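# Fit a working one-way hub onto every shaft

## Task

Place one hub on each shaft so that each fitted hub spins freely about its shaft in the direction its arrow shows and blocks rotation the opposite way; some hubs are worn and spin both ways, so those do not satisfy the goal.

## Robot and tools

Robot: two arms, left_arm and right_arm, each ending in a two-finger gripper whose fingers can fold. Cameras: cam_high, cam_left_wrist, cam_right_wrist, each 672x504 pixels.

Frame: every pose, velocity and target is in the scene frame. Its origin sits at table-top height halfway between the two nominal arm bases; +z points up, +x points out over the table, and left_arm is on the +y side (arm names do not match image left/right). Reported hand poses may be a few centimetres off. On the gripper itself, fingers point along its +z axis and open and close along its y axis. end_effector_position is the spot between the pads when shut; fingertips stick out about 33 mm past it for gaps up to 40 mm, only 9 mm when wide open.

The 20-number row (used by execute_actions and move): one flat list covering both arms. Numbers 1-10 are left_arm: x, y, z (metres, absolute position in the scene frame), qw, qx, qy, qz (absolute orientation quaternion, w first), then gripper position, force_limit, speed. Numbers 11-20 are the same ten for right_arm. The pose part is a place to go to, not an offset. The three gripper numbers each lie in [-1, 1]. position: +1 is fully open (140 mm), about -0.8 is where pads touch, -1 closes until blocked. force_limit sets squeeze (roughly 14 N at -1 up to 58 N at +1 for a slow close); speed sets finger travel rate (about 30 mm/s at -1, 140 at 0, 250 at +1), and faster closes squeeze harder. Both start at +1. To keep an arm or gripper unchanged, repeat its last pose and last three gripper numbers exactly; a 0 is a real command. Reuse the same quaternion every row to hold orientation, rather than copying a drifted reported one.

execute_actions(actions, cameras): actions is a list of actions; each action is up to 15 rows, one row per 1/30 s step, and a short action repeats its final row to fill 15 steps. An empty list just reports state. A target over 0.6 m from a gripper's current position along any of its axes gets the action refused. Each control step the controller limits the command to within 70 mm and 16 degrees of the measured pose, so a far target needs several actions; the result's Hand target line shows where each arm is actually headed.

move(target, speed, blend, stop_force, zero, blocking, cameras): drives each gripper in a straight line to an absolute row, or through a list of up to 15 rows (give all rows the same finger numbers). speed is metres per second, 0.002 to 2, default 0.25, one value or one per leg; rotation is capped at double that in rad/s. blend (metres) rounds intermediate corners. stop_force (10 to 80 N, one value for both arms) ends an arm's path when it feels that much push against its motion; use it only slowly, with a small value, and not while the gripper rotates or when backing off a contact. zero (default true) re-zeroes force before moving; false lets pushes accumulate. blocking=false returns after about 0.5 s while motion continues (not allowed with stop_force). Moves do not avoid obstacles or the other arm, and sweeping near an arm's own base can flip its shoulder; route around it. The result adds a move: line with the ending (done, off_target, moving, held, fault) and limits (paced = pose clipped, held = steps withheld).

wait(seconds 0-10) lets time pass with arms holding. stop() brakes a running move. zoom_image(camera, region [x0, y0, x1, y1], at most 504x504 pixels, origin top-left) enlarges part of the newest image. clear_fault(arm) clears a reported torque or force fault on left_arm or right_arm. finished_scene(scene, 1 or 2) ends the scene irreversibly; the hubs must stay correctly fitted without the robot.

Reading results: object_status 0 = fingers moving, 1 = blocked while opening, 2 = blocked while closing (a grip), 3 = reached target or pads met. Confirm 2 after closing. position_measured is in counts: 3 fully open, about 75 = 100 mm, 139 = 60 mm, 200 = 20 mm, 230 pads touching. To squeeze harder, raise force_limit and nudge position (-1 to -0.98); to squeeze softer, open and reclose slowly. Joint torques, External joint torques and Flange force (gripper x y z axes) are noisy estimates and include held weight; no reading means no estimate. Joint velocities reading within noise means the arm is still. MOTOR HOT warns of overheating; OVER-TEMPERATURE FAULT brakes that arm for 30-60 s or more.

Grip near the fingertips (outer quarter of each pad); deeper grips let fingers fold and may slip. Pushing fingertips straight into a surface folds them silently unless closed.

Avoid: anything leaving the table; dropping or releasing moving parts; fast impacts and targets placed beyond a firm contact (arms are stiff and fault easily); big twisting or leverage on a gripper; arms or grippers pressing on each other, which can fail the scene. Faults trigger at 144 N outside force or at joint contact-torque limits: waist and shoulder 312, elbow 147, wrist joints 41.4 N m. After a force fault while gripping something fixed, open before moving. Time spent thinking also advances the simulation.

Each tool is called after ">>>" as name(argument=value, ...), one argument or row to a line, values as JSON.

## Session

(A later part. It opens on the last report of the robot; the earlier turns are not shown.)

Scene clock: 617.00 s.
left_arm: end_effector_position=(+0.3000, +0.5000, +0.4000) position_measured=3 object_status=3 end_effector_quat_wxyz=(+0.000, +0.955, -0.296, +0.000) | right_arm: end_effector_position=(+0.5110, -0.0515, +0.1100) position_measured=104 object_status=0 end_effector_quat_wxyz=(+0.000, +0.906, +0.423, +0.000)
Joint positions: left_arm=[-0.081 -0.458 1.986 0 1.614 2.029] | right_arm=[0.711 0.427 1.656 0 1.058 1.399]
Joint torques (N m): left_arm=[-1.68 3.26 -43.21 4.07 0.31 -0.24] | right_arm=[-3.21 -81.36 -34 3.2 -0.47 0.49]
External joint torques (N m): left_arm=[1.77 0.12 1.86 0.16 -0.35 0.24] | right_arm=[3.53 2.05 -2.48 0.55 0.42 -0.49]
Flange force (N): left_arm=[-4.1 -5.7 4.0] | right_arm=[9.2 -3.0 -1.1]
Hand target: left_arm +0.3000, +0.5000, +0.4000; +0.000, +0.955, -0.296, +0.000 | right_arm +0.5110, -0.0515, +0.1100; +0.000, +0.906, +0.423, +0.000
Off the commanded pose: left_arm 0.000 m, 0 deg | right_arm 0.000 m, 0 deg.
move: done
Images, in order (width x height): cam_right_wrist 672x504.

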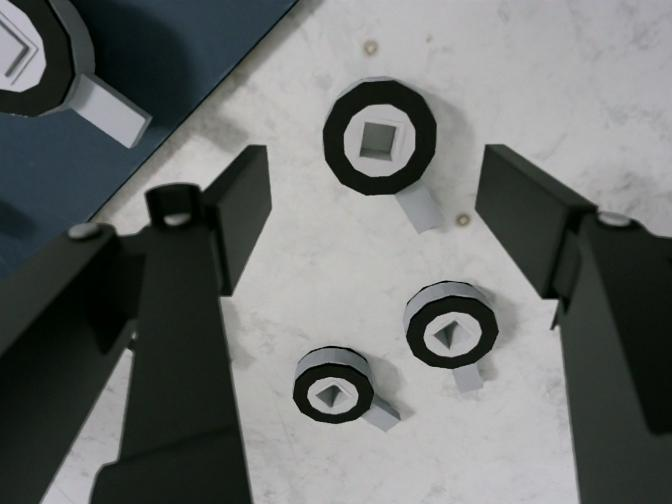

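>>> move(
  target=[
    [0.30,0.50,0.40,0.0,0.955,-0.296,0.0,1,1,1,0.5166,-0.0536,0.11,0,0.90631,0.42262,0,0.2,-1,-0.6],
    [0.30,0.50,0.40,0.0,0.955,-0.296,0.0,1,1,1,0.5166,-0.0536,0.048,0,0.90631,0.42262,0,0.2,-1,-0.6],
    [0.30,0.50,0.40,0.0,0.955,-0.296,0.0,1,1,1,0.5166,-0.0536,0.048,0,0.90631,0.42262,0,-1,-0.8,-1],
  ],
  speed=[0.1,0.1,0.1],
  cameras=["cam_right_wrist"],
)

>>> wait(
  seconds=1.2,
  cameras=["cam_right_wrist"],
)

>>> zoom_image(
  camera="cam_right_wrist",
  region=[250, 50, 500, 300],
)

Scene clock: 647.47 s.
left_arm: end_effector_position=(+0.3000, +0.5000, +0.4000) position_measured=3 object_status=3 end_effector_quat_wxyz=(+0.000, +0.955, -0.296, +0.000) | right_arm: end_effector_position=(+0.5166, -0.0536, +0.0480) position_measured=139 object_status=0 end_effector_quat_wxyz=(+0.000, +0.906, +0.423, +0.000)
Joint positions: left_arm=[-0.081 -0.458 1.986 0 1.614 2.029] | right_arm=[0.704 0.485 1.697 0 0.96 1.392]
Joint torques (N m): left_arm=[-1.21 3.6 -43.22 4.1 0.24 -0.24] | right_arm=[-2.82 -79.57 -29.63 2.92 -0.9 0.47]
External joint torques (N m): left_arm=[1.3 -0.3 1.73 0.14 -0.28 0.24] | right_arm=[3.21 -2.99 -4.75 0.62 0.85 -0.47]
Flange force (N): left_arm=[-3.9 -3.8 3.7] | right_arm=[7.6 -2.7 -7.3]
Hand target: left_arm +0.3000, +0.5000, +0.4000; +0.000, +0.955, -0.296, +0.000 | right_arm +0.5166, -0.0536, +0.0480; +0.000, +0.906, +0.423, +0.000
Off the commanded pose: left_arm 0.000 m, 0 deg | right_arm 0.000 m, 0 deg.
move: done
Images, in order (width x height): cam_right_wrist 672x504.

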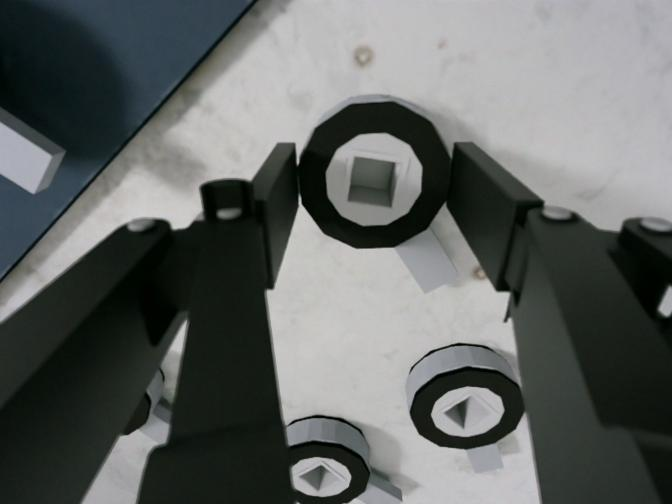

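Scene clock: 648.67 s.
left_arm: end_effector_position=(+0.3000, +0.5000, +0.4000) position_measured=3 object_status=3 end_effector_quat_wxyz=(+0.000, +0.955, -0.296, +0.000) | right_arm: end_effector_position=(+0.5166, -0.0536, +0.0480) position_measured=139 object_status=2 end_effector_quat_wxyz=(+0.000, +0.906, +0.423, +0.000)
Joint positions: left_arm=[-0.081 -0.458 1.986 0 1.614 2.029] | right_arm=[0.704 0.485 1.697 0 0.96 1.392]
Joint torques (N m): left_arm=[-1.07 3.77 -43.52 4.11 0.32 -0.23] | right_arm=[-2.63 -80.64 -29.63 2.89 -0.93 0.5]
External joint torques (N m): left_arm=[1.1 0.06 2.27 0.1 -0.36 0.23] | right_arm=[3.18 -1.82 -4.68 0.65 0.88 -0.5]
Flange force (N): left_arm=[-3.4 -3.3 4.8] | right_arm=[9.1 -2.4 -6.2]
Hand target: left_arm +0.3000, +0.5000, +0.4000; +0.000, +0.955, -0.296, +0.000 | right_arm +0.5166, -0.0536, +0.0480; +0.000, +0.906, +0.423, +0.000
Tool commands: left_gripper/position=+1.0 left_gripper/force_limit=+1.0 left_gripper/speed=+1.0 right_gripper/position=-1.0 right_gripper/force_limit=-0.8 right_gripper/speed=-1.0
Off the commanded pose: left_arm 0.000 m, 0 deg | right_arm 0.000 m, 0 deg.
wait: 1.20 s; at rest by 0.17 s
Images, in order (width x height): cam_right_wrist 672x504.

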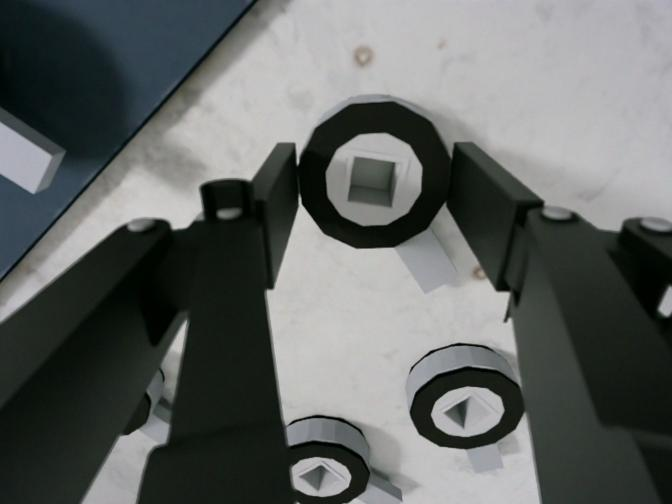

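Scaled by 2.016 from the camera's 672x504 image, which has a finer 960x720 frame.

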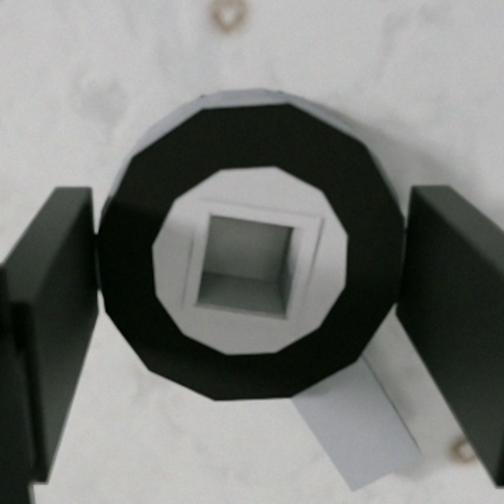

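>>> move(
  target=[
    [0.30,0.50,0.40,0.0,0.955,-0.296,0.0,1,1,1,0.5166,-0.0536,0.14,0,0.90631,0.42262,0,-1,-0.8,-1],
    [0.30,0.50,0.40,0.0,0.955,-0.296,0.0,1,1,1,0.5476,0.0891,0.14,0,0.99768,0.06802,0,-1,-0.8,-1],
    [0.30,0.50,0.40,0.0,0.955,-0.296,0.0,1,1,1,0.5476,0.0891,0.105,0,0.99768,0.06802,0,-1,-0.8,-1],
  ],
  speed=[0.15,0.2,0.1],
  cameras=["cam_right_wrist"],
)

>>> move(
  target=[0.30,0.50,0.40,0.0,0.955,-0.296,0.0,1,1,1,0.5476,0.0891,0.060,0,0.99768,0.06802,0,-1,-0.8,-1],
  speed=0.015,
  stop_force=12,
  cameras=["cam_right_wrist"],
)

>>> zoom_image(
  camera="cam_right_wrist",
  region=[250, 50, 500, 300],
)

Scene clock: 670.83 s.
left_arm: end_effector_position=(+0.3000, +0.5000, +0.4000) position_measured=3 object_status=3 end_effector_quat_wxyz=(+0.000, +0.955, -0.296, +0.000) | right_arm: end_effector_position=(+0.5476, +0.0891, +0.1051) position_measured=139 object_status=2 end_effector_quat_wxyz=(+0.000, +0.998, +0.068, +0.000)
Joint positions: left_arm=[-0.081 -0.458 1.986 0 1.614 2.029] | right_arm=[0.807 0.614 1.365 0 1.163 2.233]
Joint torques (N m): left_arm=[-1.78 3.82 -43.19 4.11 0.23 -0.29] | right_arm=[-2.52 -103.02 -37.98 3.33 -0.6 0.56]
External joint torques (N m): left_arm=[1.87 -0.49 1.81 0.12 -0.27 0.29] | right_arm=[2.83 4.86 -0.56 0.61 0.56 -0.56]
Flange force (N): left_arm=[-5.3 -5.6 3.8] | right_arm=[5.6 -8.1 1.9]
Hand target: left_arm +0.3000, +0.5000, +0.4000; +0.000, +0.955, -0.296, +0.000 | right_arm +0.5476, +0.0891, +0.1050; +0.000, +0.998, +0.068, +0.000
Off the commanded pose: left_arm 0.000 m, 0 deg | right_arm 0.000 m, 0 deg.
move: done
Images, in order (width x height): cam_right_wrist 672x504.

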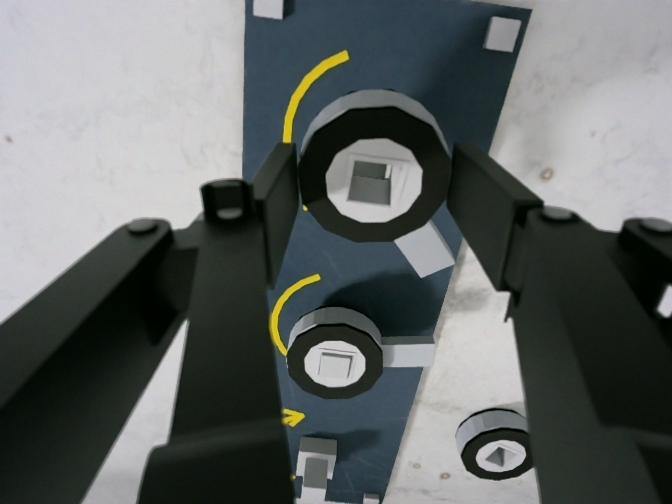

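Scene clock: 673.90 s.
left_arm: end_effector_position=(+0.3000, +0.5000, +0.4000) position_measured=3 object_status=3 end_effector_quat_wxyz=(+0.000, +0.955, -0.296, +0.000) | right_arm: end_effector_position=(+0.5475, +0.0891, +0.0683) position_measured=139 object_status=2 end_effector_quat_wxyz=(+0.000, +0.998, +0.068, +0.000)
Joint positions: left_arm=[-0.081 -0.458 1.986 0 1.614 2.029] | right_arm=[0.807 0.639 1.394 0 1.109 2.233]
Joint torques (N m): left_arm=[-1.51 3.98 -43.13 4.06 0.23 -0.29] | right_arm=[-3.79 -94.13 -29.43 2.72 0.66 0.52]
External joint torques (N m): left_arm=[1.66 -0.79 1.65 0.18 -0.26 0.29] | right_arm=[4 -4.76 -8.02 1.1 -0.7 -0.52]
Flange force (N): left_arm=[-5.3 -4.7 3.5] | right_arm=[7.3 -11.4 -8.3]
Hand target: left_arm +0.3000, +0.5000, +0.4000; +0.000, +0.955, -0.296, +0.000 | right_arm +0.5475, +0.0891, +0.0683; +0.000, +0.998, +0.068, +0.000
Off the commanded pose: left_arm 0.000 m, 0 deg | right_arm 0.008 m, 0 deg.
move: contact (right_arm)
Images, in order (width x height): cam_right_wrist 672x504.

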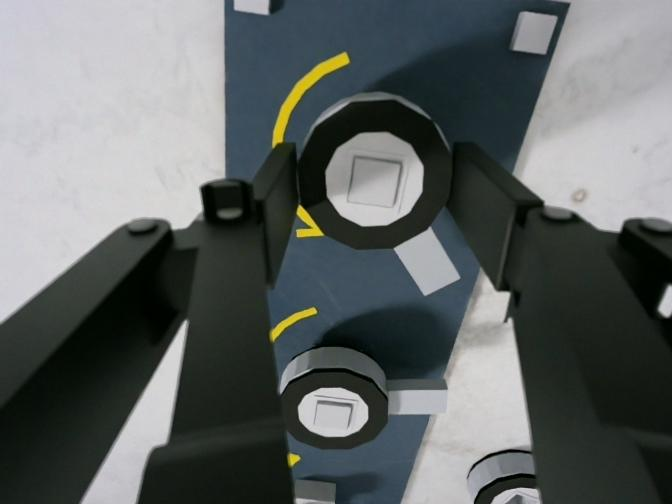

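Scaled by 2.016 from the camera's 672x504 image, which has a finer 960x720 frame.

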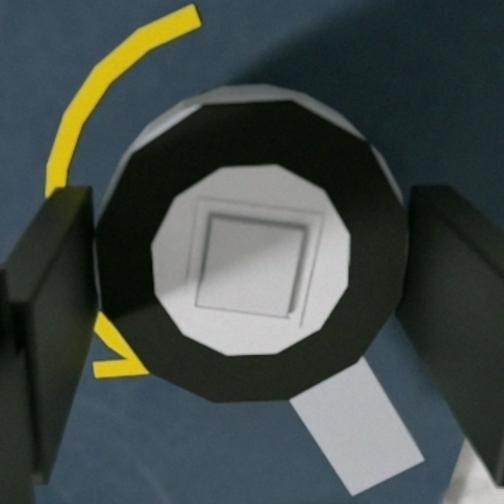

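>>> move(
  target=[0.30,0.50,0.40,0.0,0.955,-0.296,0.0,1,1,1,0.5476,0.0891,0.0687,0,0.98481,0.17365,0,-1,-0.8,-1],
  speed=0.03,
  cameras=["cam_right_wrist"],
)

>>> zoom_image(
  camera="cam_right_wrist",
  region=[250, 50, 500, 300],
)

>>> move(
  target=[0.30,0.50,0.40,0.0,0.955,-0.296,0.0,1,1,1,0.5476,0.0891,0.0687,0,0.99863,0.05234,0,-1,-0.8,-1],
  speed=0.03,
  cameras=["cam_right_wrist"],
)

>>> zoom_image(
  camera="cam_right_wrist",
  region=[250, 50, 500, 300],
)

Scene clock: 688.03 s.
left_arm: end_effector_position=(+0.3000, +0.5000, +0.4000) position_measured=3 object_status=3 end_effector_quat_wxyz=(+0.000, +0.955, -0.296, +0.000) | right_arm: end_effector_position=(+0.5476, +0.0891, +0.0687) position_measured=139 object_status=2 end_effector_quat_wxyz=(+0.000, +0.985, +0.174, +0.000)
Joint positions: left_arm=[-0.081 -0.458 1.986 0 1.614 2.029] | right_arm=[0.807 0.639 1.394 0 1.109 2.02]
Joint torques (N m): left_arm=[-1.54 3.65 -43.32 4.14 0.23 -0.28] | right_arm=[-5.69 -104.92 -34.38 2.11 1.37 0.42]
External joint torques (N m): left_arm=[1.63 -0.04 2.01 0.08 -0.27 0.28] | right_arm=[6.01 5.92 -3.12 1.72 -1.41 -0.42]
Flange force (N): left_arm=[-4.4 -5.1 4.2] | right_arm=[10.6 -12.9 4.1]
Hand target: left_arm +0.3000, +0.5000, +0.4000; +0.000, +0.955, -0.296, +0.000 | right_arm +0.5476, +0.0891, +0.0687; +0.000, +0.985, +0.174, +0.000
Off the commanded pose: left_arm 0.000 m, 0 deg | right_arm 0.000 m, 0 deg.
move: done
Images, in order (width x height): cam_right_wrist 672x504.

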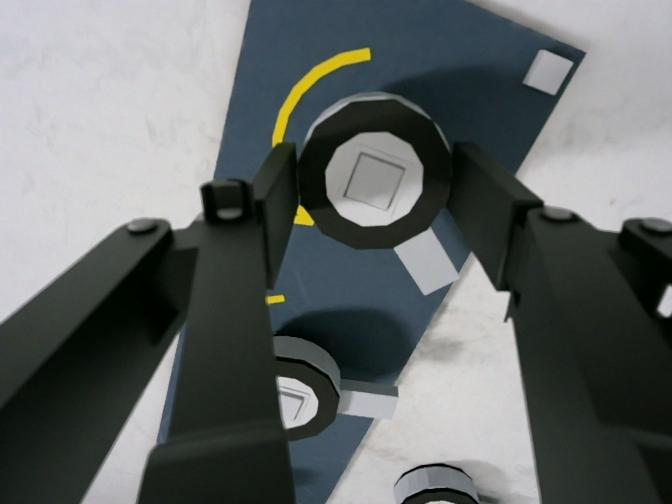

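Scaled by 2.016 from the camera's 672x504 image, which has a finer 960x720 frame.

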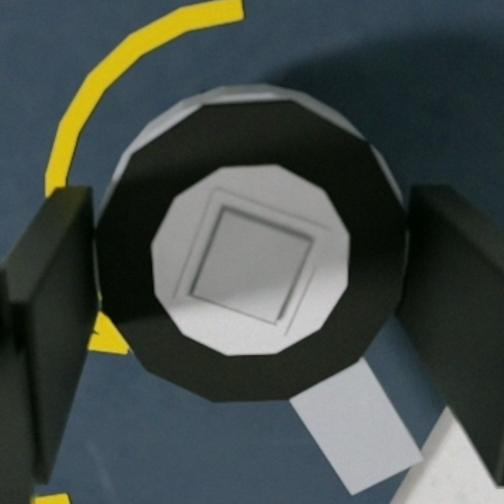

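Scene clock: 692.43 s.
left_arm: end_effector_position=(+0.3000, +0.5000, +0.4000) position_measured=3 object_status=3 end_effector_quat_wxyz=(+0.000, +0.955, -0.296, +0.000) | right_arm: end_effector_position=(+0.5476, +0.0891, +0.0687) position_measured=139 object_status=2 end_effector_quat_wxyz=(+0.000, +0.999, +0.052, +0.000)
Joint positions: left_arm=[-0.081 -0.458 1.986 0 1.614 2.029] | right_arm=[0.807 0.639 1.394 0 1.109 2.264]
Joint torques (N m): left_arm=[-1.37 3.52 -43.27 4.16 0.29 -0.25] | right_arm=[-3.08 -103.72 -34.45 3.05 0.94 0.5]
External joint torques (N m): left_arm=[1.43 0.1 1.91 0.07 -0.33 0.25] | right_arm=[3.28 4.59 -3.1 0.78 -0.98 -0.5]
Flange force (N): left_arm=[-3.7 -4.6 4.1] | right_arm=[8.0 -11.5 2.5]
Hand target: left_arm +0.3000, +0.5000, +0.4000; +0.000, +0.955, -0.296, +0.000 | right_arm +0.5476, +0.0891, +0.0687; +0.000, +0.999, +0.052, +0.000
Off the commanded pose: left_arm 0.000 m, 0 deg | right_arm 0.000 m, 0 deg.
move: done
Images, in order (width x height): cam_right_wrist 672x504.

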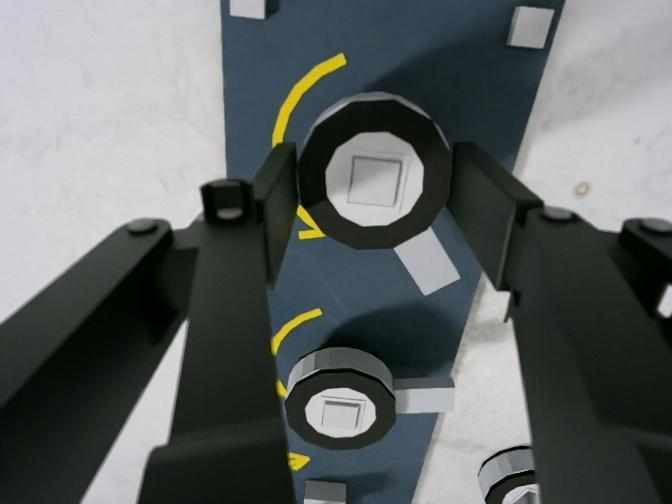

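Scaled by 2.016 from the camera's 672x504 image, which has a finer 960x720 frame.

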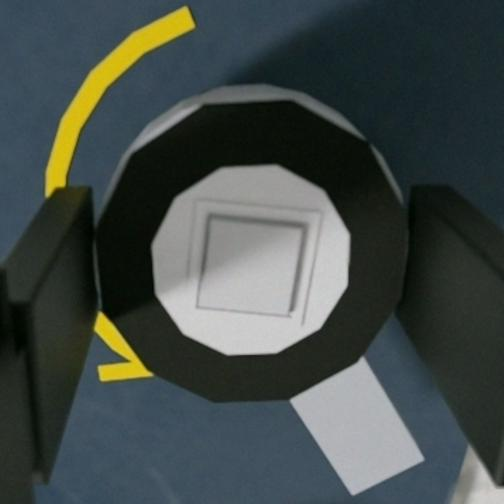

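>>> move(
  target=[0.30,0.50,0.40,0.0,0.955,-0.296,0.0,1,1,1,0.5476,0.0891,0.0687,0,0.99027,-0.13917,0,-1,-0.8,-1],
  speed=0.05,
  cameras=["cam_right_wrist"],
)

Scene clock: 703.57 s.
left_arm: end_effector_position=(+0.3000, +0.5000, +0.4000) position_measured=3 object_status=3 end_effector_quat_wxyz=(+0.000, +0.955, -0.296, +0.000) | right_arm: end_effector_position=(+0.5476, +0.0891, +0.0687) position_measured=139 object_status=2 end_effector_quat_wxyz=(+0.000, +0.990, -0.139, +0.000)
Joint positions: left_arm=[-0.081 -0.458 1.986 0 1.614 2.029] | right_arm=[0.807 0.639 1.394 0 1.109 2.648]
Joint torques (N m): left_arm=[-1.27 3.33 -43.39 4.14 0.27 -0.24] | right_arm=[-1.37 -103.27 -34.32 3.74 1.09 0.26]
External joint torques (N m): left_arm=[1.49 -0.37 1.97 0.09 -0.3 0.24] | right_arm=[1.8 4.16 -3.19 0.08 -1.12 -0.26]
Flange force (N): left_arm=[-4.5 -4.3 4.2] | right_arm=[4.2 -12.5 2.3]
Hand target: left_arm +0.3000, +0.5000, +0.4000; +0.000, +0.955, -0.296, +0.000 | right_arm +0.5476, +0.0891, +0.0687; +0.000, +0.990, -0.139, +0.000
Off the commanded pose: left_arm 0.000 m, 0 deg | right_arm 0.000 m, 0 deg.
move: done
Images, in order (width x height): cam_right_wrist 672x504.

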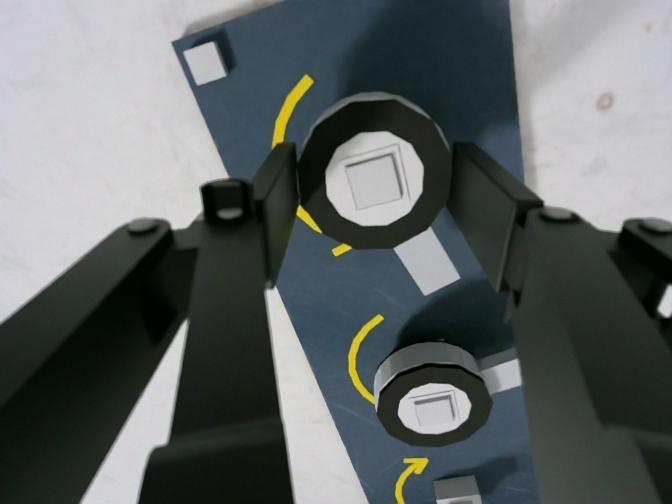

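>>> move(
  target=[
    [0.30,0.50,0.40,0.0,0.955,-0.296,0.0,1,1,1,0.5476,0.0891,0.14,0,0.99027,-0.13917,0,-1,-0.8,-1],
    [0.30,0.50,0.40,0.0,0.955,-0.296,0.0,1,1,1,0.5166,-0.0536,0.14,0,0.99027,-0.13917,0,-1,-0.8,-1],
    [0.30,0.50,0.40,0.0,0.955,-0.296,0.0,1,1,1,0.5166,-0.0536,0.056,0,0.99027,-0.13917,0,-1,-0.8,-1],
  ],
  speed=[0.08,0.2,0.12],
  cameras=["cam_right_wrist","cam_high"],
)

>>> move(
  target=[0.30,0.50,0.40,0.0,0.955,-0.296,0.0,1,1,1,0.5166,-0.0536,0.0455,0,0.99027,-0.13917,0,-1,-0.8,-1],
  speed=0.015,
  stop_force=10,
  cameras=["cam_high"],
)

Scene clock: 749.67 s.
left_arm: end_effector_position=(+0.3000, +0.5000, +0.4000) position_measured=3 object_status=3 end_effector_quat_wxyz=(+0.000, +0.955, -0.296, +0.000) | right_arm: end_effector_position=(+0.5166, -0.0536, +0.0561) position_measured=139 object_status=2 end_effector_quat_wxyz=(+0.000, +0.990, -0.139, +0.000)
Joint positions: left_arm=[-0.081 -0.458 1.986 0 1.614 2.029] | right_arm=[0.704 0.477 1.692 0 0.973 2.544]
Joint torques (N m): left_arm=[-1.21 3.49 -43.4 4.02 0.16 -0.18] | right_arm=[-3.02 -86.19 -32.9 2.95 -0.36 0.5]
External joint torques (N m): left_arm=[1.35 -0.28 1.95 0.22 -0.2 0.18] | right_arm=[3.15 3.9 -1.78 0.57 0.33 -0.5]
Flange force (N): left_arm=[-4.1 -3.7 3.9] | right_arm=[2.0 -10.0 1.8]
Hand target: left_arm +0.3000, +0.5000, +0.4000; +0.000, +0.955, -0.296, +0.000 | right_arm +0.5166, -0.0536, +0.0560; +0.000, +0.990, -0.139, +0.000
Off the commanded pose: left_arm 0.000 m, 0 deg | right_arm 0.000 m, 0 deg.
move: done
Images, in order (width x height): cam_high 672x504, cam_right_wrist 672x504.

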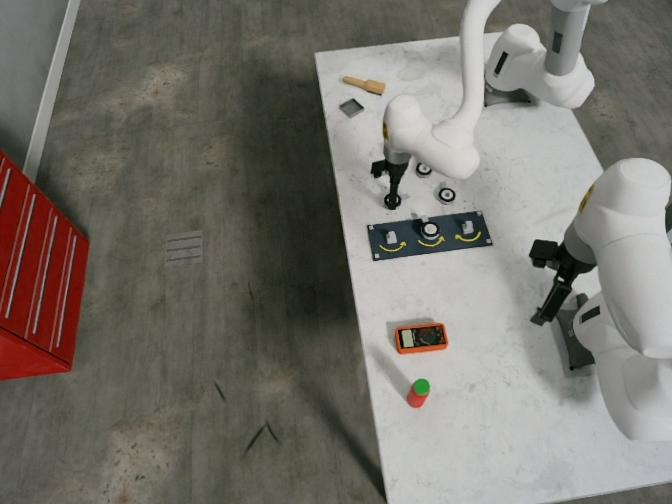

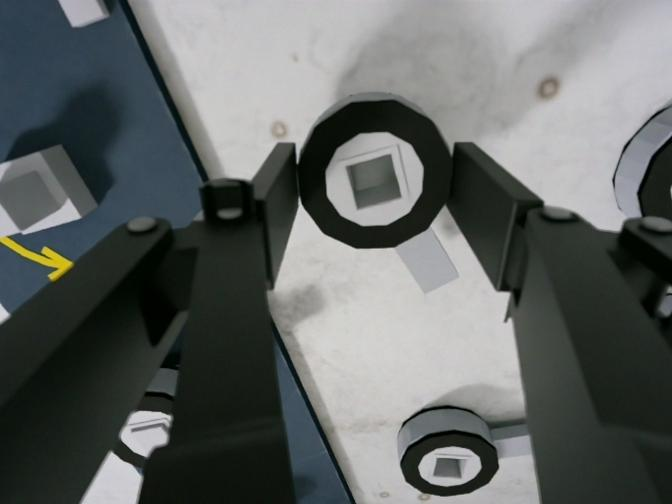

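Scene clock: 751.07 s.
left_arm: end_effector_position=(+0.3000, +0.5000, +0.4000) position_measured=3 object_status=3 end_effector_quat_wxyz=(+0.000, +0.955, -0.296, +0.000) | right_arm: end_effector_position=(+0.5166, -0.0536, +0.0457) position_measured=139 object_status=2 end_effector_quat_wxyz=(+0.000, +0.990, -0.139, +0.000)
Joint positions: left_arm=[-0.081 -0.458 1.986 0 1.614 2.029] | right_arm=[0.704 0.487 1.699 0 0.956 2.544]
Joint torques (N m): left_arm=[-1.46 3.61 -43.3 4.09 0.23 -0.18] | right_arm=[-3.14 -75.96 -28.2 2.96 -1.37 0.52]
External joint torques (N m): left_arm=[1.57 -0.32 1.92 0.14 -0.26 0.18] | right_arm=[3.53 -6.61 -6.03 0.52 1.34 -0.52]
Flange force (N): left_arm=[-4.5 -4.4 4.0] | right_arm=[-0.5 -6.9 -12.3]
Hand target: left_arm +0.3000, +0.5000, +0.4000; +0.000, +0.955, -0.296, +0.000 | right_arm +0.5166, -0.0536, +0.0457; +0.000, +0.990, -0.139, +0.000
Off the commanded pose: left_arm 0.000 m, 0 deg | right_arm 0.000 m, 0 deg.
move: contact (right_arm)
Images, in order (width x height): cam_high 672x504.

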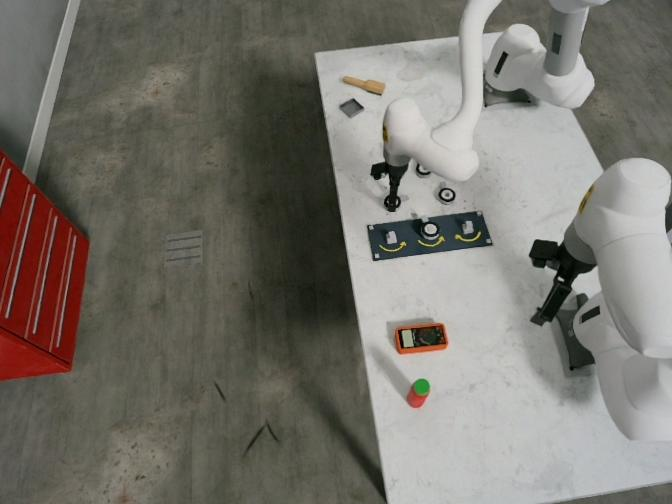

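>>> move(
  target=[
    [0.30,0.50,0.40,0.0,0.955,-0.296,0.0,1,1,1,0.5166,-0.0536,0.0457,0,0.99027,-0.13917,0,0.15,-0.8,-0.6],
    [0.30,0.50,0.40,0.0,0.955,-0.296,0.0,1,1,1,0.5166,-0.0536,0.0462,0,0.99027,-0.13917,0,0.15,-0.8,-0.6],
    [0.30,0.50,0.40,0.0,0.955,-0.296,0.0,1,1,1,0.5166,-0.0536,0.13,0,0.99027,-0.13917,0,0.2,-0.8,-0.6],
    [0.30,0.50,0.40,0.0,0.955,-0.296,0.0,1,1,1,0.336,-0.050,0.11,0,0.90631,0.42262,0,0.2,-0.8,-0.6],
  ],
  speed=[0.02,0.02,0.1,0.3],
  cameras=["cam_right_wrist"],
)

Scene clock: 770.67 s.
left_arm: end_effector_position=(+0.3000, +0.5000, +0.4000) position_measured=3 object_status=3 end_effector_quat_wxyz=(+0.000, +0.955, -0.296, +0.000) | right_arm: end_effector_position=(+0.3360, -0.0500, +0.1100) position_measured=104 object_status=3 end_effector_quat_wxyz=(+0.000, +0.906, +0.423, +0.000)
Joint positions: left_arm=[-0.081 -0.458 1.986 0 1.614 2.029] | right_arm=[0.894 0.264 1.891 0 0.986 1.583]
Joint torques (N m): left_arm=[-1.7 3.96 -43.13 3.95 0.27 -0.28] | right_arm=[-2.42 -64.15 -32.37 3.02 -0.44 0.45]
External joint torques (N m): left_arm=[1.76 -0.36 1.8 0.27 -0.3 0.28] | right_arm=[2.6 2.24 -2.6 0.57 0.38 -0.45]
Flange force (N): left_arm=[-4.9 -5.3 3.8] | right_arm=[8.3 -4.0 -0.9]
Hand target: left_arm +0.3000, +0.5000, +0.4000; +0.000, +0.955, -0.296, +0.000 | right_arm +0.3360, -0.0500, +0.1100; +0.000, +0.906, +0.423, +0.000
Off the commanded pose: left_arm 0.000 m, 0 deg | right_arm 0.000 m, 0 deg.
move: done
Images, in order (width x height): cam_right_wrist 672x504.

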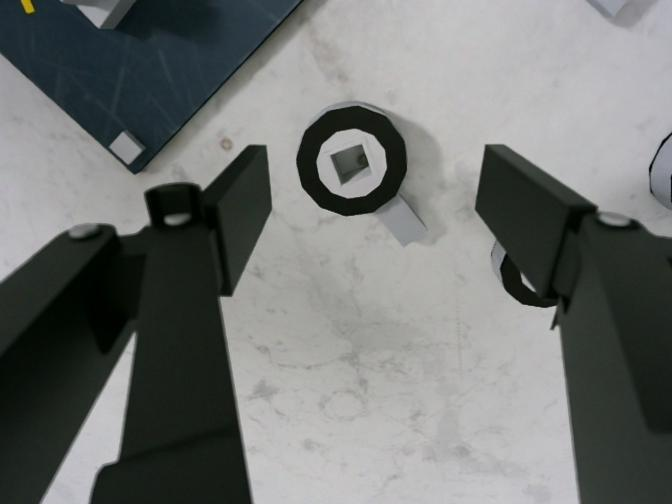

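>>> move(
  target=[0.30,0.50,0.40,0.0,0.955,-0.296,0.0,1,1,1,0.325,-0.0513,0.095,0,0.90631,0.42262,0,0.2,-0.8,-0.6],
  speed=0.05,
  cameras=["cam_right_wrist"],
)

Scene clock: 781.23 s.
left_arm: end_effector_position=(+0.3000, +0.5000, +0.4000) position_measured=3 object_status=3 end_effector_quat_wxyz=(+0.000, +0.955, -0.296, +0.000) | right_arm: end_effector_position=(+0.3250, -0.0513, +0.0950) position_measured=104 object_status=3 end_effector_quat_wxyz=(+0.000, +0.906, +0.423, +0.000)
Joint positions: left_arm=[-0.081 -0.458 1.986 0 1.614 2.029] | right_arm=[0.906 0.268 1.918 0 0.955 1.595]
Joint torques (N m): left_arm=[-1.47 3.98 -43.26 4.04 0.28 -0.25] | right_arm=[-2.53 -63.93 -32.08 2.99 -0.55 0.48]
External joint torques (N m): left_arm=[1.48 -0.14 1.89 0.18 -0.33 0.25] | right_arm=[2.7 2.34 -2.17 0.53 0.5 -0.48]
Flange force (N): left_arm=[-4.1 -4.5 4.0] | right_arm=[7.6 -4.2 -0.4]
Hand target: left_arm +0.3000, +0.5000, +0.4000; +0.000, +0.955, -0.296, +0.000 | right_arm +0.3250, -0.0513, +0.0950; +0.000, +0.906, +0.423, +0.000
Off the commanded pose: left_arm 0.000 m, 0 deg | right_arm 0.000 m, 0 deg.
move: done
Images, in order (width x height): cam_right_wrist 672x504.

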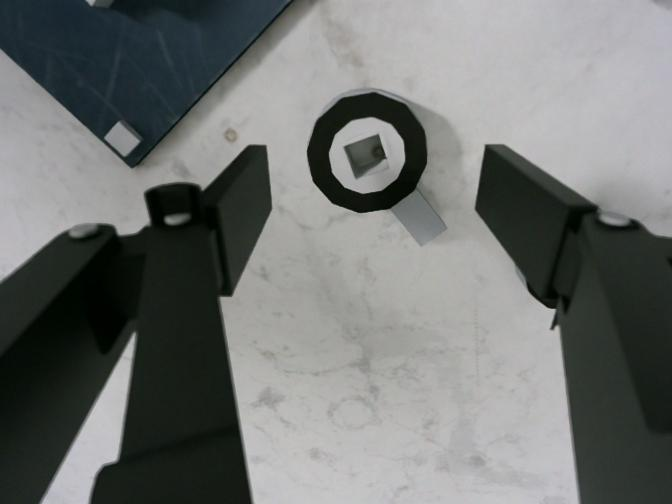

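>>> move(
  target=[
    [0.30,0.50,0.40,0.0,0.955,-0.296,0.0,1,1,1,0.3228,-0.0522,0.06,0,0.90631,0.42262,0,0.2,-0.8,-0.6],
    [0.30,0.50,0.40,0.0,0.955,-0.296,0.0,1,1,1,0.3228,-0.0522,0.048,0,0.90631,0.42262,0,0.2,-0.8,-0.6],
    [0.30,0.50,0.40,0.0,0.955,-0.296,0.0,1,1,1,0.3228,-0.0522,0.048,0,0.90631,0.42262,0,-1,-0.8,-1],
  ],
  speed=[0.1,0.03,0.03],
  cameras=["cam_right_wrist"],
)

>>> wait(
  seconds=0.7,
  cameras=["cam_right_wrist"],
)

>>> zoom_image(
  camera="cam_right_wrist",
  region=[250, 50, 500, 300],
)

Scene clock: 800.30 s.
left_arm: end_effector_position=(+0.3000, +0.5000, +0.4000) position_measured=3 object_status=3 end_effector_quat_wxyz=(+0.000, +0.955, -0.296, +0.000) | right_arm: end_effector_position=(+0.3228, -0.0522, +0.0480) position_measured=139 object_status=0 end_effector_quat_wxyz=(+0.000, +0.906, +0.423, +0.000)
Joint positions: left_arm=[-0.081 -0.458 1.986 0 1.614 2.029] | right_arm=[0.908 0.315 1.959 0 0.868 1.597]
Joint torques (N m): left_arm=[-2.6 3.83 -43.29 3.99 0.3 -0.34] | right_arm=[-2.93 -62 -27.35 2.7 -1.02 0.47]
External joint torques (N m): left_arm=[2.64 -0.03 1.98 0.23 -0.35 0.34] | right_arm=[3.23 -2.04 -4.61 0.58 0.97 -0.47]
Flange force (N): left_arm=[-5.9 -8.5 4.2] | right_arm=[6.6 -5.0 -7.3]
Hand target: left_arm +0.3000, +0.5000, +0.4000; +0.000, +0.955, -0.296, +0.000 | right_arm +0.3228, -0.0522, +0.0480; +0.000, +0.906, +0.423, +0.000
Off the commanded pose: left_arm 0.000 m, 0 deg | right_arm 0.000 m, 0 deg.
move: done
Images, in order (width x height): cam_right_wrist 672x504.

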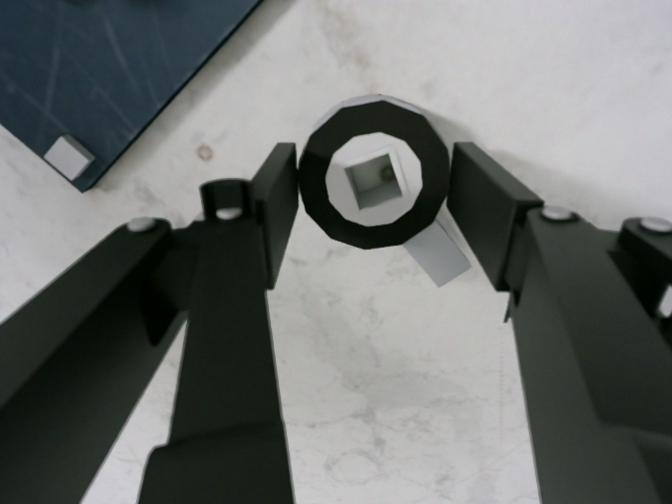

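Scene clock: 801.00 s.
left_arm: end_effector_position=(+0.3000, +0.5000, +0.4000) position_measured=3 object_status=3 end_effector_quat_wxyz=(+0.000, +0.955, -0.296, +0.000) | right_arm: end_effector_position=(+0.3228, -0.0522, +0.0480) position_measured=139 object_status=2 end_effector_quat_wxyz=(+0.000, +0.906, +0.423, +0.000)
Joint positions: left_arm=[-0.081 -0.458 1.986 0 1.614 2.029] | right_arm=[0.908 0.315 1.959 0 0.868 1.597]
Joint torques (N m): left_arm=[-1.47 4.37 -43.34 4.14 0.3 -0.22] | right_arm=[-2.82 -61.96 -27.2 2.68 -1.06 0.5]
External joint torques (N m): left_arm=[1.52 -0.7 2.01 0.09 -0.35 0.22] | right_arm=[3.19 -2.04 -4.82 0.62 1.01 -0.5]
Flange force (N): left_arm=[-5.0 -4.0 4.3] | right_arm=[7.1 -4.9 -7.6]
Hand target: left_arm +0.3000, +0.5000, +0.4000; +0.000, +0.955, -0.296, +0.000 | right_arm +0.3228, -0.0522, +0.0480; +0.000, +0.906, +0.423, +0.000
Tool commands: left_gripper/position=+1.0 left_gripper/force_limit=+1.0 left_gripper/speed=+1.0 right_gripper/position=-1.0 right_gripper/force_limit=-0.8 right_gripper/speed=-1.0
Off the commanded pose: left_arm 0.000 m, 0 deg | right_arm 0.000 m, 0 deg.
wait: 0.70 s; at rest by 0.17 s
Images, in order (width x height): cam_right_wrist 672x504.

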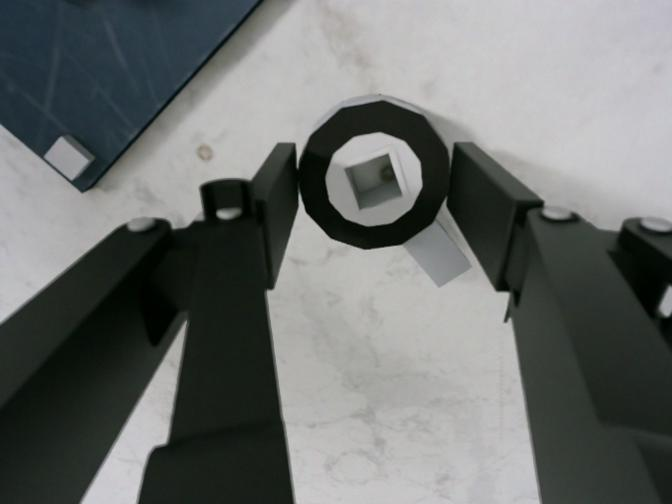

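Scaled by 2.016 from the camera's 672x504 image, which has a finer 960x720 frame.

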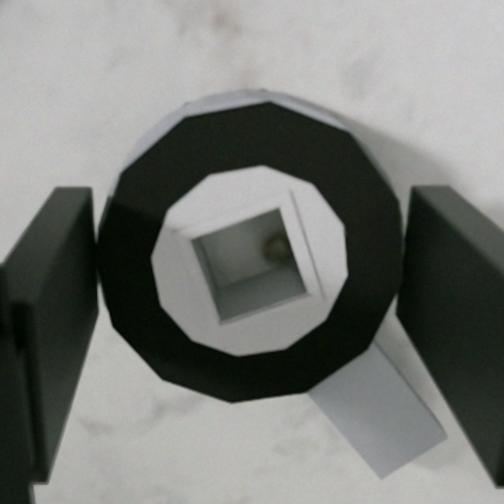

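>>> move(
  target=[
    [0.30,0.50,0.40,0.0,0.955,-0.296,0.0,1,1,1,0.3228,-0.0522,0.14,0,0.90631,0.42262,0,-1,-0.8,-1],
    [0.30,0.50,0.40,0.0,0.955,-0.296,0.0,1,1,1,0.5477,0.0889,0.14,0,0.98511,-0.17193,0,-1,-0.8,-1],
    [0.30,0.50,0.40,0.0,0.955,-0.296,0.0,1,1,1,0.5477,0.0889,0.105,0,0.98511,-0.17193,0,-1,-0.8,-1],
  ],
  speed=[0.1,0.25,0.1],
  cameras=["cam_right_wrist"],
)

>>> zoom_image(
  camera="cam_right_wrist",
  region=[250, 50, 500, 300],
)

Scene clock: 822.63 s.
left_arm: end_effector_position=(+0.3000, +0.5000, +0.4000) position_measured=3 object_status=3 end_effector_quat_wxyz=(+0.000, +0.955, -0.296, +0.000) | right_arm: end_effector_position=(+0.5477, +0.0889, +0.1051) position_measured=139 object_status=2 end_effector_quat_wxyz=(+0.000, +0.985, -0.172, +0.000)
Joint positions: left_arm=[-0.081 -0.458 1.986 0 1.614 2.029] | right_arm=[0.807 0.613 1.366 0 1.163 2.714]
Joint torques (N m): left_arm=[-1.81 3.73 -43.17 4.11 0.21 -0.28] | right_arm=[-2.83 -104.88 -38.41 3.31 -0.32 0.5]
External joint torques (N m): left_arm=[1.92 -0.47 1.78 0.12 -0.24 0.28] | right_arm=[3.19 6.86 -0.06 0.61 0.3 -0.5]
Flange force (N): left_arm=[-5.3 -5.7 3.7] | right_arm=[1.3 -11.3 4.0]
Hand target: left_arm +0.3000, +0.5000, +0.4000; +0.000, +0.955, -0.296, +0.000 | right_arm +0.5477, +0.0889, +0.1050; +0.000, +0.985, -0.172, +0.000
Off the commanded pose: left_arm 0.000 m, 0 deg | right_arm 0.000 m, 0 deg.
move: done
Images, in order (width x height): cam_right_wrist 672x504.

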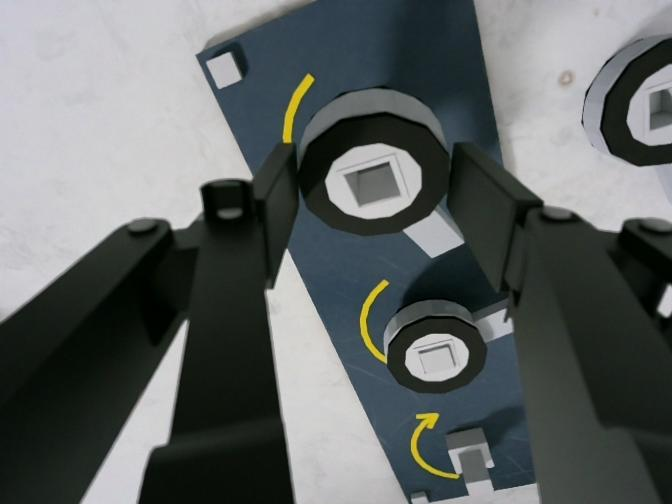

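Scaled by 2.016 from the camera's 672x504 image, which has a finer 960x720 frame.

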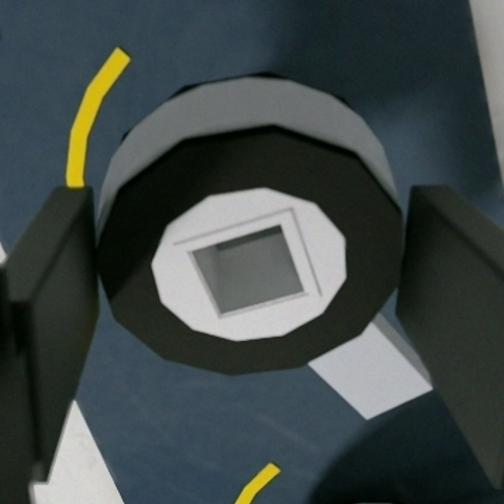

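>>> move(
  target=[
    [0.30,0.50,0.40,0.0,0.955,-0.296,0.0,1,1,1,0.5477,0.0889,0.13,0,0.98511,-0.17193,0,-1,-0.8,-1],
    [0.30,0.50,0.40,0.0,0.955,-0.296,0.0,1,1,1,0.53,0.215,0.13,0,0.98511,-0.17193,0,-1,-0.8,-1],
    [0.30,0.50,0.40,0.0,0.955,-0.296,0.0,1,1,1,0.53,0.215,0.08,0,0.98511,-0.17193,0,-1,-0.8,-1],
  ],
  speed=[0.08,0.12,0.08],
  cameras=["cam_right_wrist"],
)

>>> move(
  target=[0.30,0.50,0.40,0.0,0.955,-0.296,0.0,1,1,1,0.53,0.215,0.0455,0,0.98511,-0.17193,0,-1,-0.8,-1],
  speed=0.015,
  stop_force=10,
  cameras=["cam_right_wrist"],
)

>>> zoom_image(
  camera="cam_right_wrist",
  region=[250, 50, 500, 300],
)

Scene clock: 858.10 s.
left_arm: end_effector_position=(+0.3000, +0.5000, +0.4000) position_measured=3 object_status=3 end_effector_quat_wxyz=(+0.000, +0.955, -0.296, +0.000) | right_arm: end_effector_position=(+0.5300, +0.2150, +0.0801) position_measured=139 object_status=2 end_effector_quat_wxyz=(+0.000, +0.985, -0.172, +0.000)
Joint positions: left_arm=[-0.081 -0.458 1.986 0 1.614 2.029] | right_arm=[0.913 0.766 1.145 0 1.23 2.82]
Joint torques (N m): left_arm=[-1.31 3.95 -43.14 4.08 0.23 -0.2] | right_arm=[-2.5 -115.71 -38.53 3.45 -0.52 0.48]
External joint torques (N m): left_arm=[1.39 -0.34 1.82 0.15 -0.27 0.2] | right_arm=[2.54 4.51 -1.02 0.57 0.5 -0.48]
Flange force (N): left_arm=[-4.2 -3.9 3.8] | right_arm=[1.1 -11.5 1.1]
Hand target: left_arm +0.3000, +0.5000, +0.4000; +0.000, +0.955, -0.296, +0.000 | right_arm +0.5300, +0.2150, +0.0800; +0.000, +0.985, -0.172, +0.000
Off the commanded pose: left_arm 0.000 m, 0 deg | right_arm 0.000 m, 0 deg.
move: done
Images, in order (width x height): cam_right_wrist 672x504.

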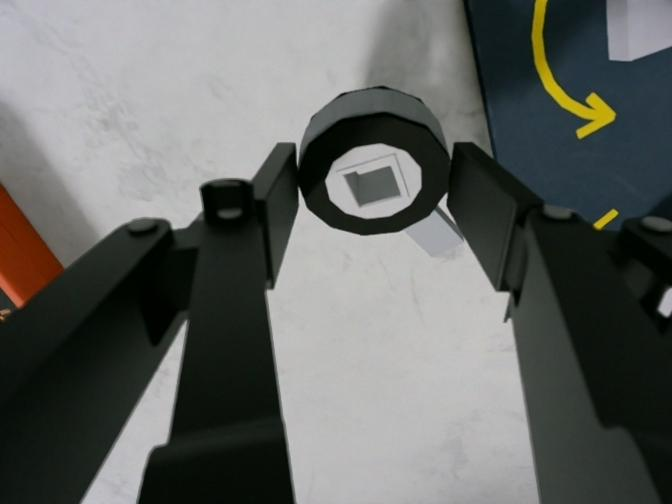

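Scene clock: 860.80 s.
left_arm: end_effector_position=(+0.3000, +0.5000, +0.4000) position_measured=3 object_status=3 end_effector_quat_wxyz=(+0.000, +0.955, -0.296, +0.000) | right_arm: end_effector_position=(+0.5300, +0.2150, +0.0489) position_measured=139 object_status=2 end_effector_quat_wxyz=(+0.000, +0.985, -0.172, +0.000)
Joint positions: left_arm=[-0.081 -0.458 1.986 0 1.614 2.029] | right_arm=[0.913 0.786 1.169 0 1.187 2.82]
Joint torques (N m): left_arm=[-1.61 4.5 -43.21 4.14 0.32 -0.24] | right_arm=[-2.62 -108.03 -33.32 3.43 -0.44 0.52]
External joint torques (N m): left_arm=[1.69 -1.12 1.83 0.09 -0.35 0.24] | right_arm=[2.92 -3.84 -5.53 0.52 0.42 -0.52]
Flange force (N): left_arm=[-5.8 -4.3 4.0] | right_arm=[0.7 -11.3 -7.1]
Hand target: left_arm +0.3000, +0.5000, +0.4000; +0.000, +0.955, -0.296, +0.000 | right_arm +0.5300, +0.2150, +0.0489; +0.000, +0.985, -0.172, +0.000
Off the commanded pose: left_arm 0.000 m, 0 deg | right_arm 0.003 m, 0 deg.
move: contact (right_arm)
Images, in order (width x height): cam_right_wrist 672x504.

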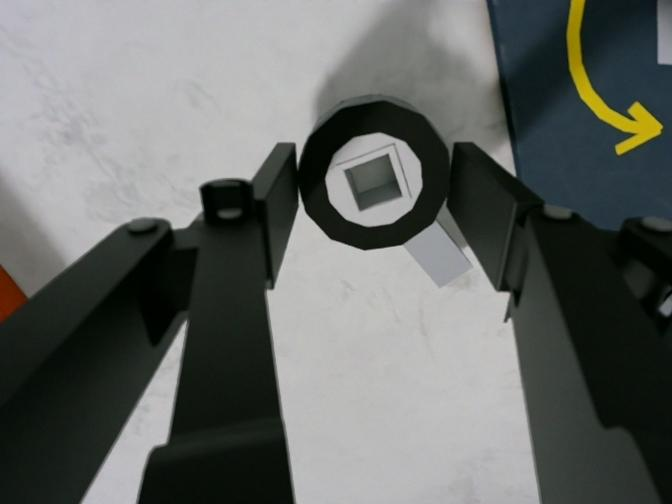

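Scaled by 2.016 from the camera's 672x504 image, which has a finer 960x720 frame.

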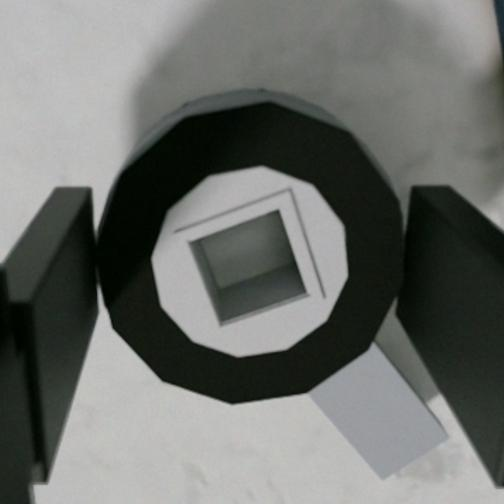

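>>> move(
  target=[
    [0.30,0.50,0.40,0.0,0.955,-0.296,0.0,1,1,1,0.53,0.215,0.0489,0,0.98511,-0.17193,0,0.15,-0.8,-0.6],
    [0.30,0.50,0.40,0.0,0.955,-0.296,0.0,1,1,1,0.5293,0.2151,0.0475,0,0.99580,-0.09150,0,0.15,-0.8,-0.6],
    [0.30,0.50,0.40,0.0,0.955,-0.296,0.0,1,1,1,0.5293,0.2151,0.0475,0,0.99580,-0.09150,0,-1,-0.01,-1],
  ],
  speed=[0.03,0.03,0.03],
  cameras=["cam_right_wrist"],
)

>>> wait(
  seconds=0.7,
  cameras=["cam_right_wrist"],
)

>>> zoom_image(
  camera="cam_right_wrist",
  region=[250, 50, 500, 300],
)

Scene clock: 886.07 s.
left_arm: end_effector_position=(+0.3000, +0.5000, +0.4000) position_measured=3 object_status=3 end_effector_quat_wxyz=(+0.000, +0.955, -0.296, +0.000) | right_arm: end_effector_position=(+0.5293, +0.2151, +0.0475) position_measured=139 object_status=0 end_effector_quat_wxyz=(+0.000, +0.996, -0.091, +0.000)
Joint positions: left_arm=[-0.081 -0.458 1.986 0 1.614 2.029] | right_arm=[0.913 0.786 1.171 0 1.185 2.658]
Joint torques (N m): left_arm=[-1.4 2.72 -43.13 4.11 0.33 -0.27] | right_arm=[-2.94 -107.92 -34.23 3.44 -0.75 0.49]
External joint torques (N m): left_arm=[1.56 0.27 1.65 0.14 -0.37 0.27] | right_arm=[3.24 -3.92 -4.59 0.53 0.72 -0.49]
Flange force (N): left_arm=[-3.4 -5.4 3.6] | right_arm=[1.1 -8.9 -6.8]
Hand target: left_arm +0.3000, +0.5000, +0.4000; +0.000, +0.955, -0.296, +0.000 | right_arm +0.5293, +0.2151, +0.0475; +0.000, +0.996, -0.092, +0.000
Off the commanded pose: left_arm 0.000 m, 0 deg | right_arm 0.000 m, 0 deg.
move: done
Images, in order (width x height): cam_right_wrist 672x504.

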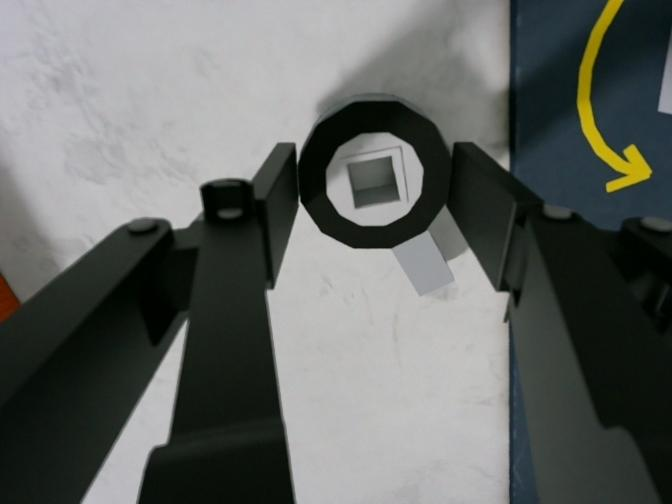

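Scene clock: 886.77 s.
left_arm: end_effector_position=(+0.3000, +0.5000, +0.4000) position_measured=3 object_status=3 end_effector_quat_wxyz=(+0.000, +0.955, -0.296, +0.000) | right_arm: end_effector_position=(+0.5293, +0.2151, +0.0475) position_measured=139 object_status=2 end_effector_quat_wxyz=(+0.000, +0.996, -0.091, +0.000)
Joint positions: left_arm=[-0.081 -0.458 1.986 0 1.614 2.029] | right_arm=[0.913 0.786 1.171 0 1.185 2.658]
Joint torques (N m): left_arm=[-1.81 4.18 -43.19 4.12 0.29 -0.27] | right_arm=[-2.51 -108.7 -33.84 3.48 -0.71 0.47]
External joint torques (N m): left_arm=[1.85 -0.45 1.86 0.1 -0.33 0.27] | right_arm=[3.26 -3.14 -4.95 0.47 0.68 -0.47]
Flange force (N): left_arm=[-5.1 -5.5 4.0] | right_arm=[2.0 -11.0 -6.5]
Hand target: left_arm +0.3000, +0.5000, +0.4000; +0.000, +0.955, -0.296, +0.000 | right_arm +0.5293, +0.2151, +0.0475; +0.000, +0.996, -0.092, +0.000
Tool commands: left_gripper/position=+1.0 left_gripper/force_limit=+1.0 left_gripper/speed=+1.0 right_gripper/position=-1.0 right_gripper/force_limit=-0.01 right_gripper/speed=-1.0
Off the commanded pose: left_arm 0.000 m, 0 deg | right_arm 0.000 m, 0 deg.
wait: 0.70 s; at rest by 0.17 s
Images, in order (width x height): cam_right_wrist 672x504.

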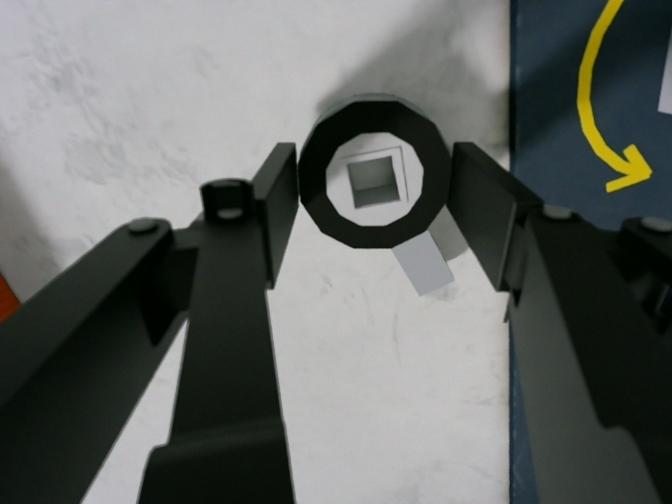

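Scaled by 2.016 from the camera's 672x504 image, which has a finer 960x720 frame.

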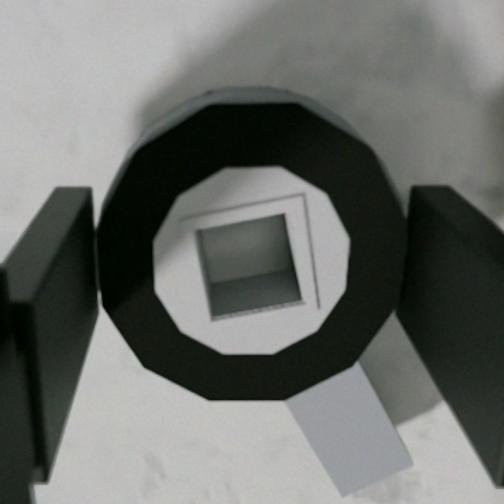

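>>> move(
  target=[
    [0.30,0.50,0.40,0.0,0.955,-0.296,0.0,1,1,1,0.5293,0.2151,0.13,0,0.99580,-0.09150,0,-1,-0.01,-1],
    [0.30,0.50,0.40,0.0,0.955,-0.296,0.0,1,1,1,0.5476,0.0890,0.13,0,0.99556,-0.09411,0,-1,-0.01,-1],
    [0.30,0.50,0.40,0.0,0.955,-0.296,0.0,1,1,1,0.5476,0.0890,0.085,0,0.99556,-0.09411,0,-1,-0.01,-1],
  ],
  speed=[0.05,0.12,0.08],
  cameras=["cam_right_wrist"],
)

>>> zoom_image(
  camera="cam_right_wrist",
  region=[250, 50, 500, 300],
)

Scene clock: 900.73 s.
left_arm: end_effector_position=(+0.3000, +0.5000, +0.4000) position_measured=3 object_status=3 end_effector_quat_wxyz=(+0.000, +0.955, -0.296, +0.000) | right_arm: end_effector_position=(+0.5476, +0.0890, +0.0851) position_measured=139 object_status=2 end_effector_quat_wxyz=(+0.000, +0.996, -0.094, +0.000)
Joint positions: left_arm=[-0.081 -0.458 1.986 0 1.614 2.029] | right_arm=[0.807 0.627 1.382 0 1.133 2.557]
Joint torques (N m): left_arm=[-1.23 3.43 -43.33 4.08 0.35 -0.24] | right_arm=[-2.84 -101.37 -34.85 3.36 0.67 0.55]
External joint torques (N m): left_arm=[1.34 -0.08 2 0.14 -0.38 0.24] | right_arm=[3.07 2.74 -3.16 0.51 -0.7 -0.55]
Flange force (N): left_arm=[-3.8 -4.1 4.3] | right_arm=[3.5 -11.4 0.5]
Hand target: left_arm +0.3000, +0.5000, +0.4000; +0.000, +0.955, -0.296, +0.000 | right_arm +0.5476, +0.0890, +0.0850; +0.000, +0.996, -0.094, +0.000
Off the commanded pose: left_arm 0.000 m, 0 deg | right_arm 0.000 m, 0 deg.
move: done
Images, in order (width x height): cam_right_wrist 672x504.

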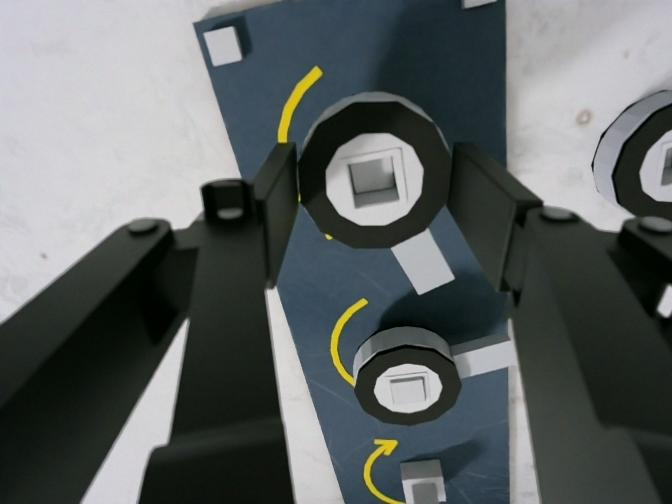

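Scaled by 2.016 from the camera's 672x504 image, which has a finer 960x720 frame.

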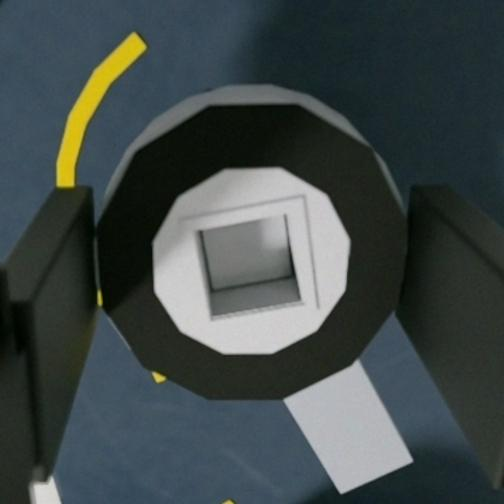

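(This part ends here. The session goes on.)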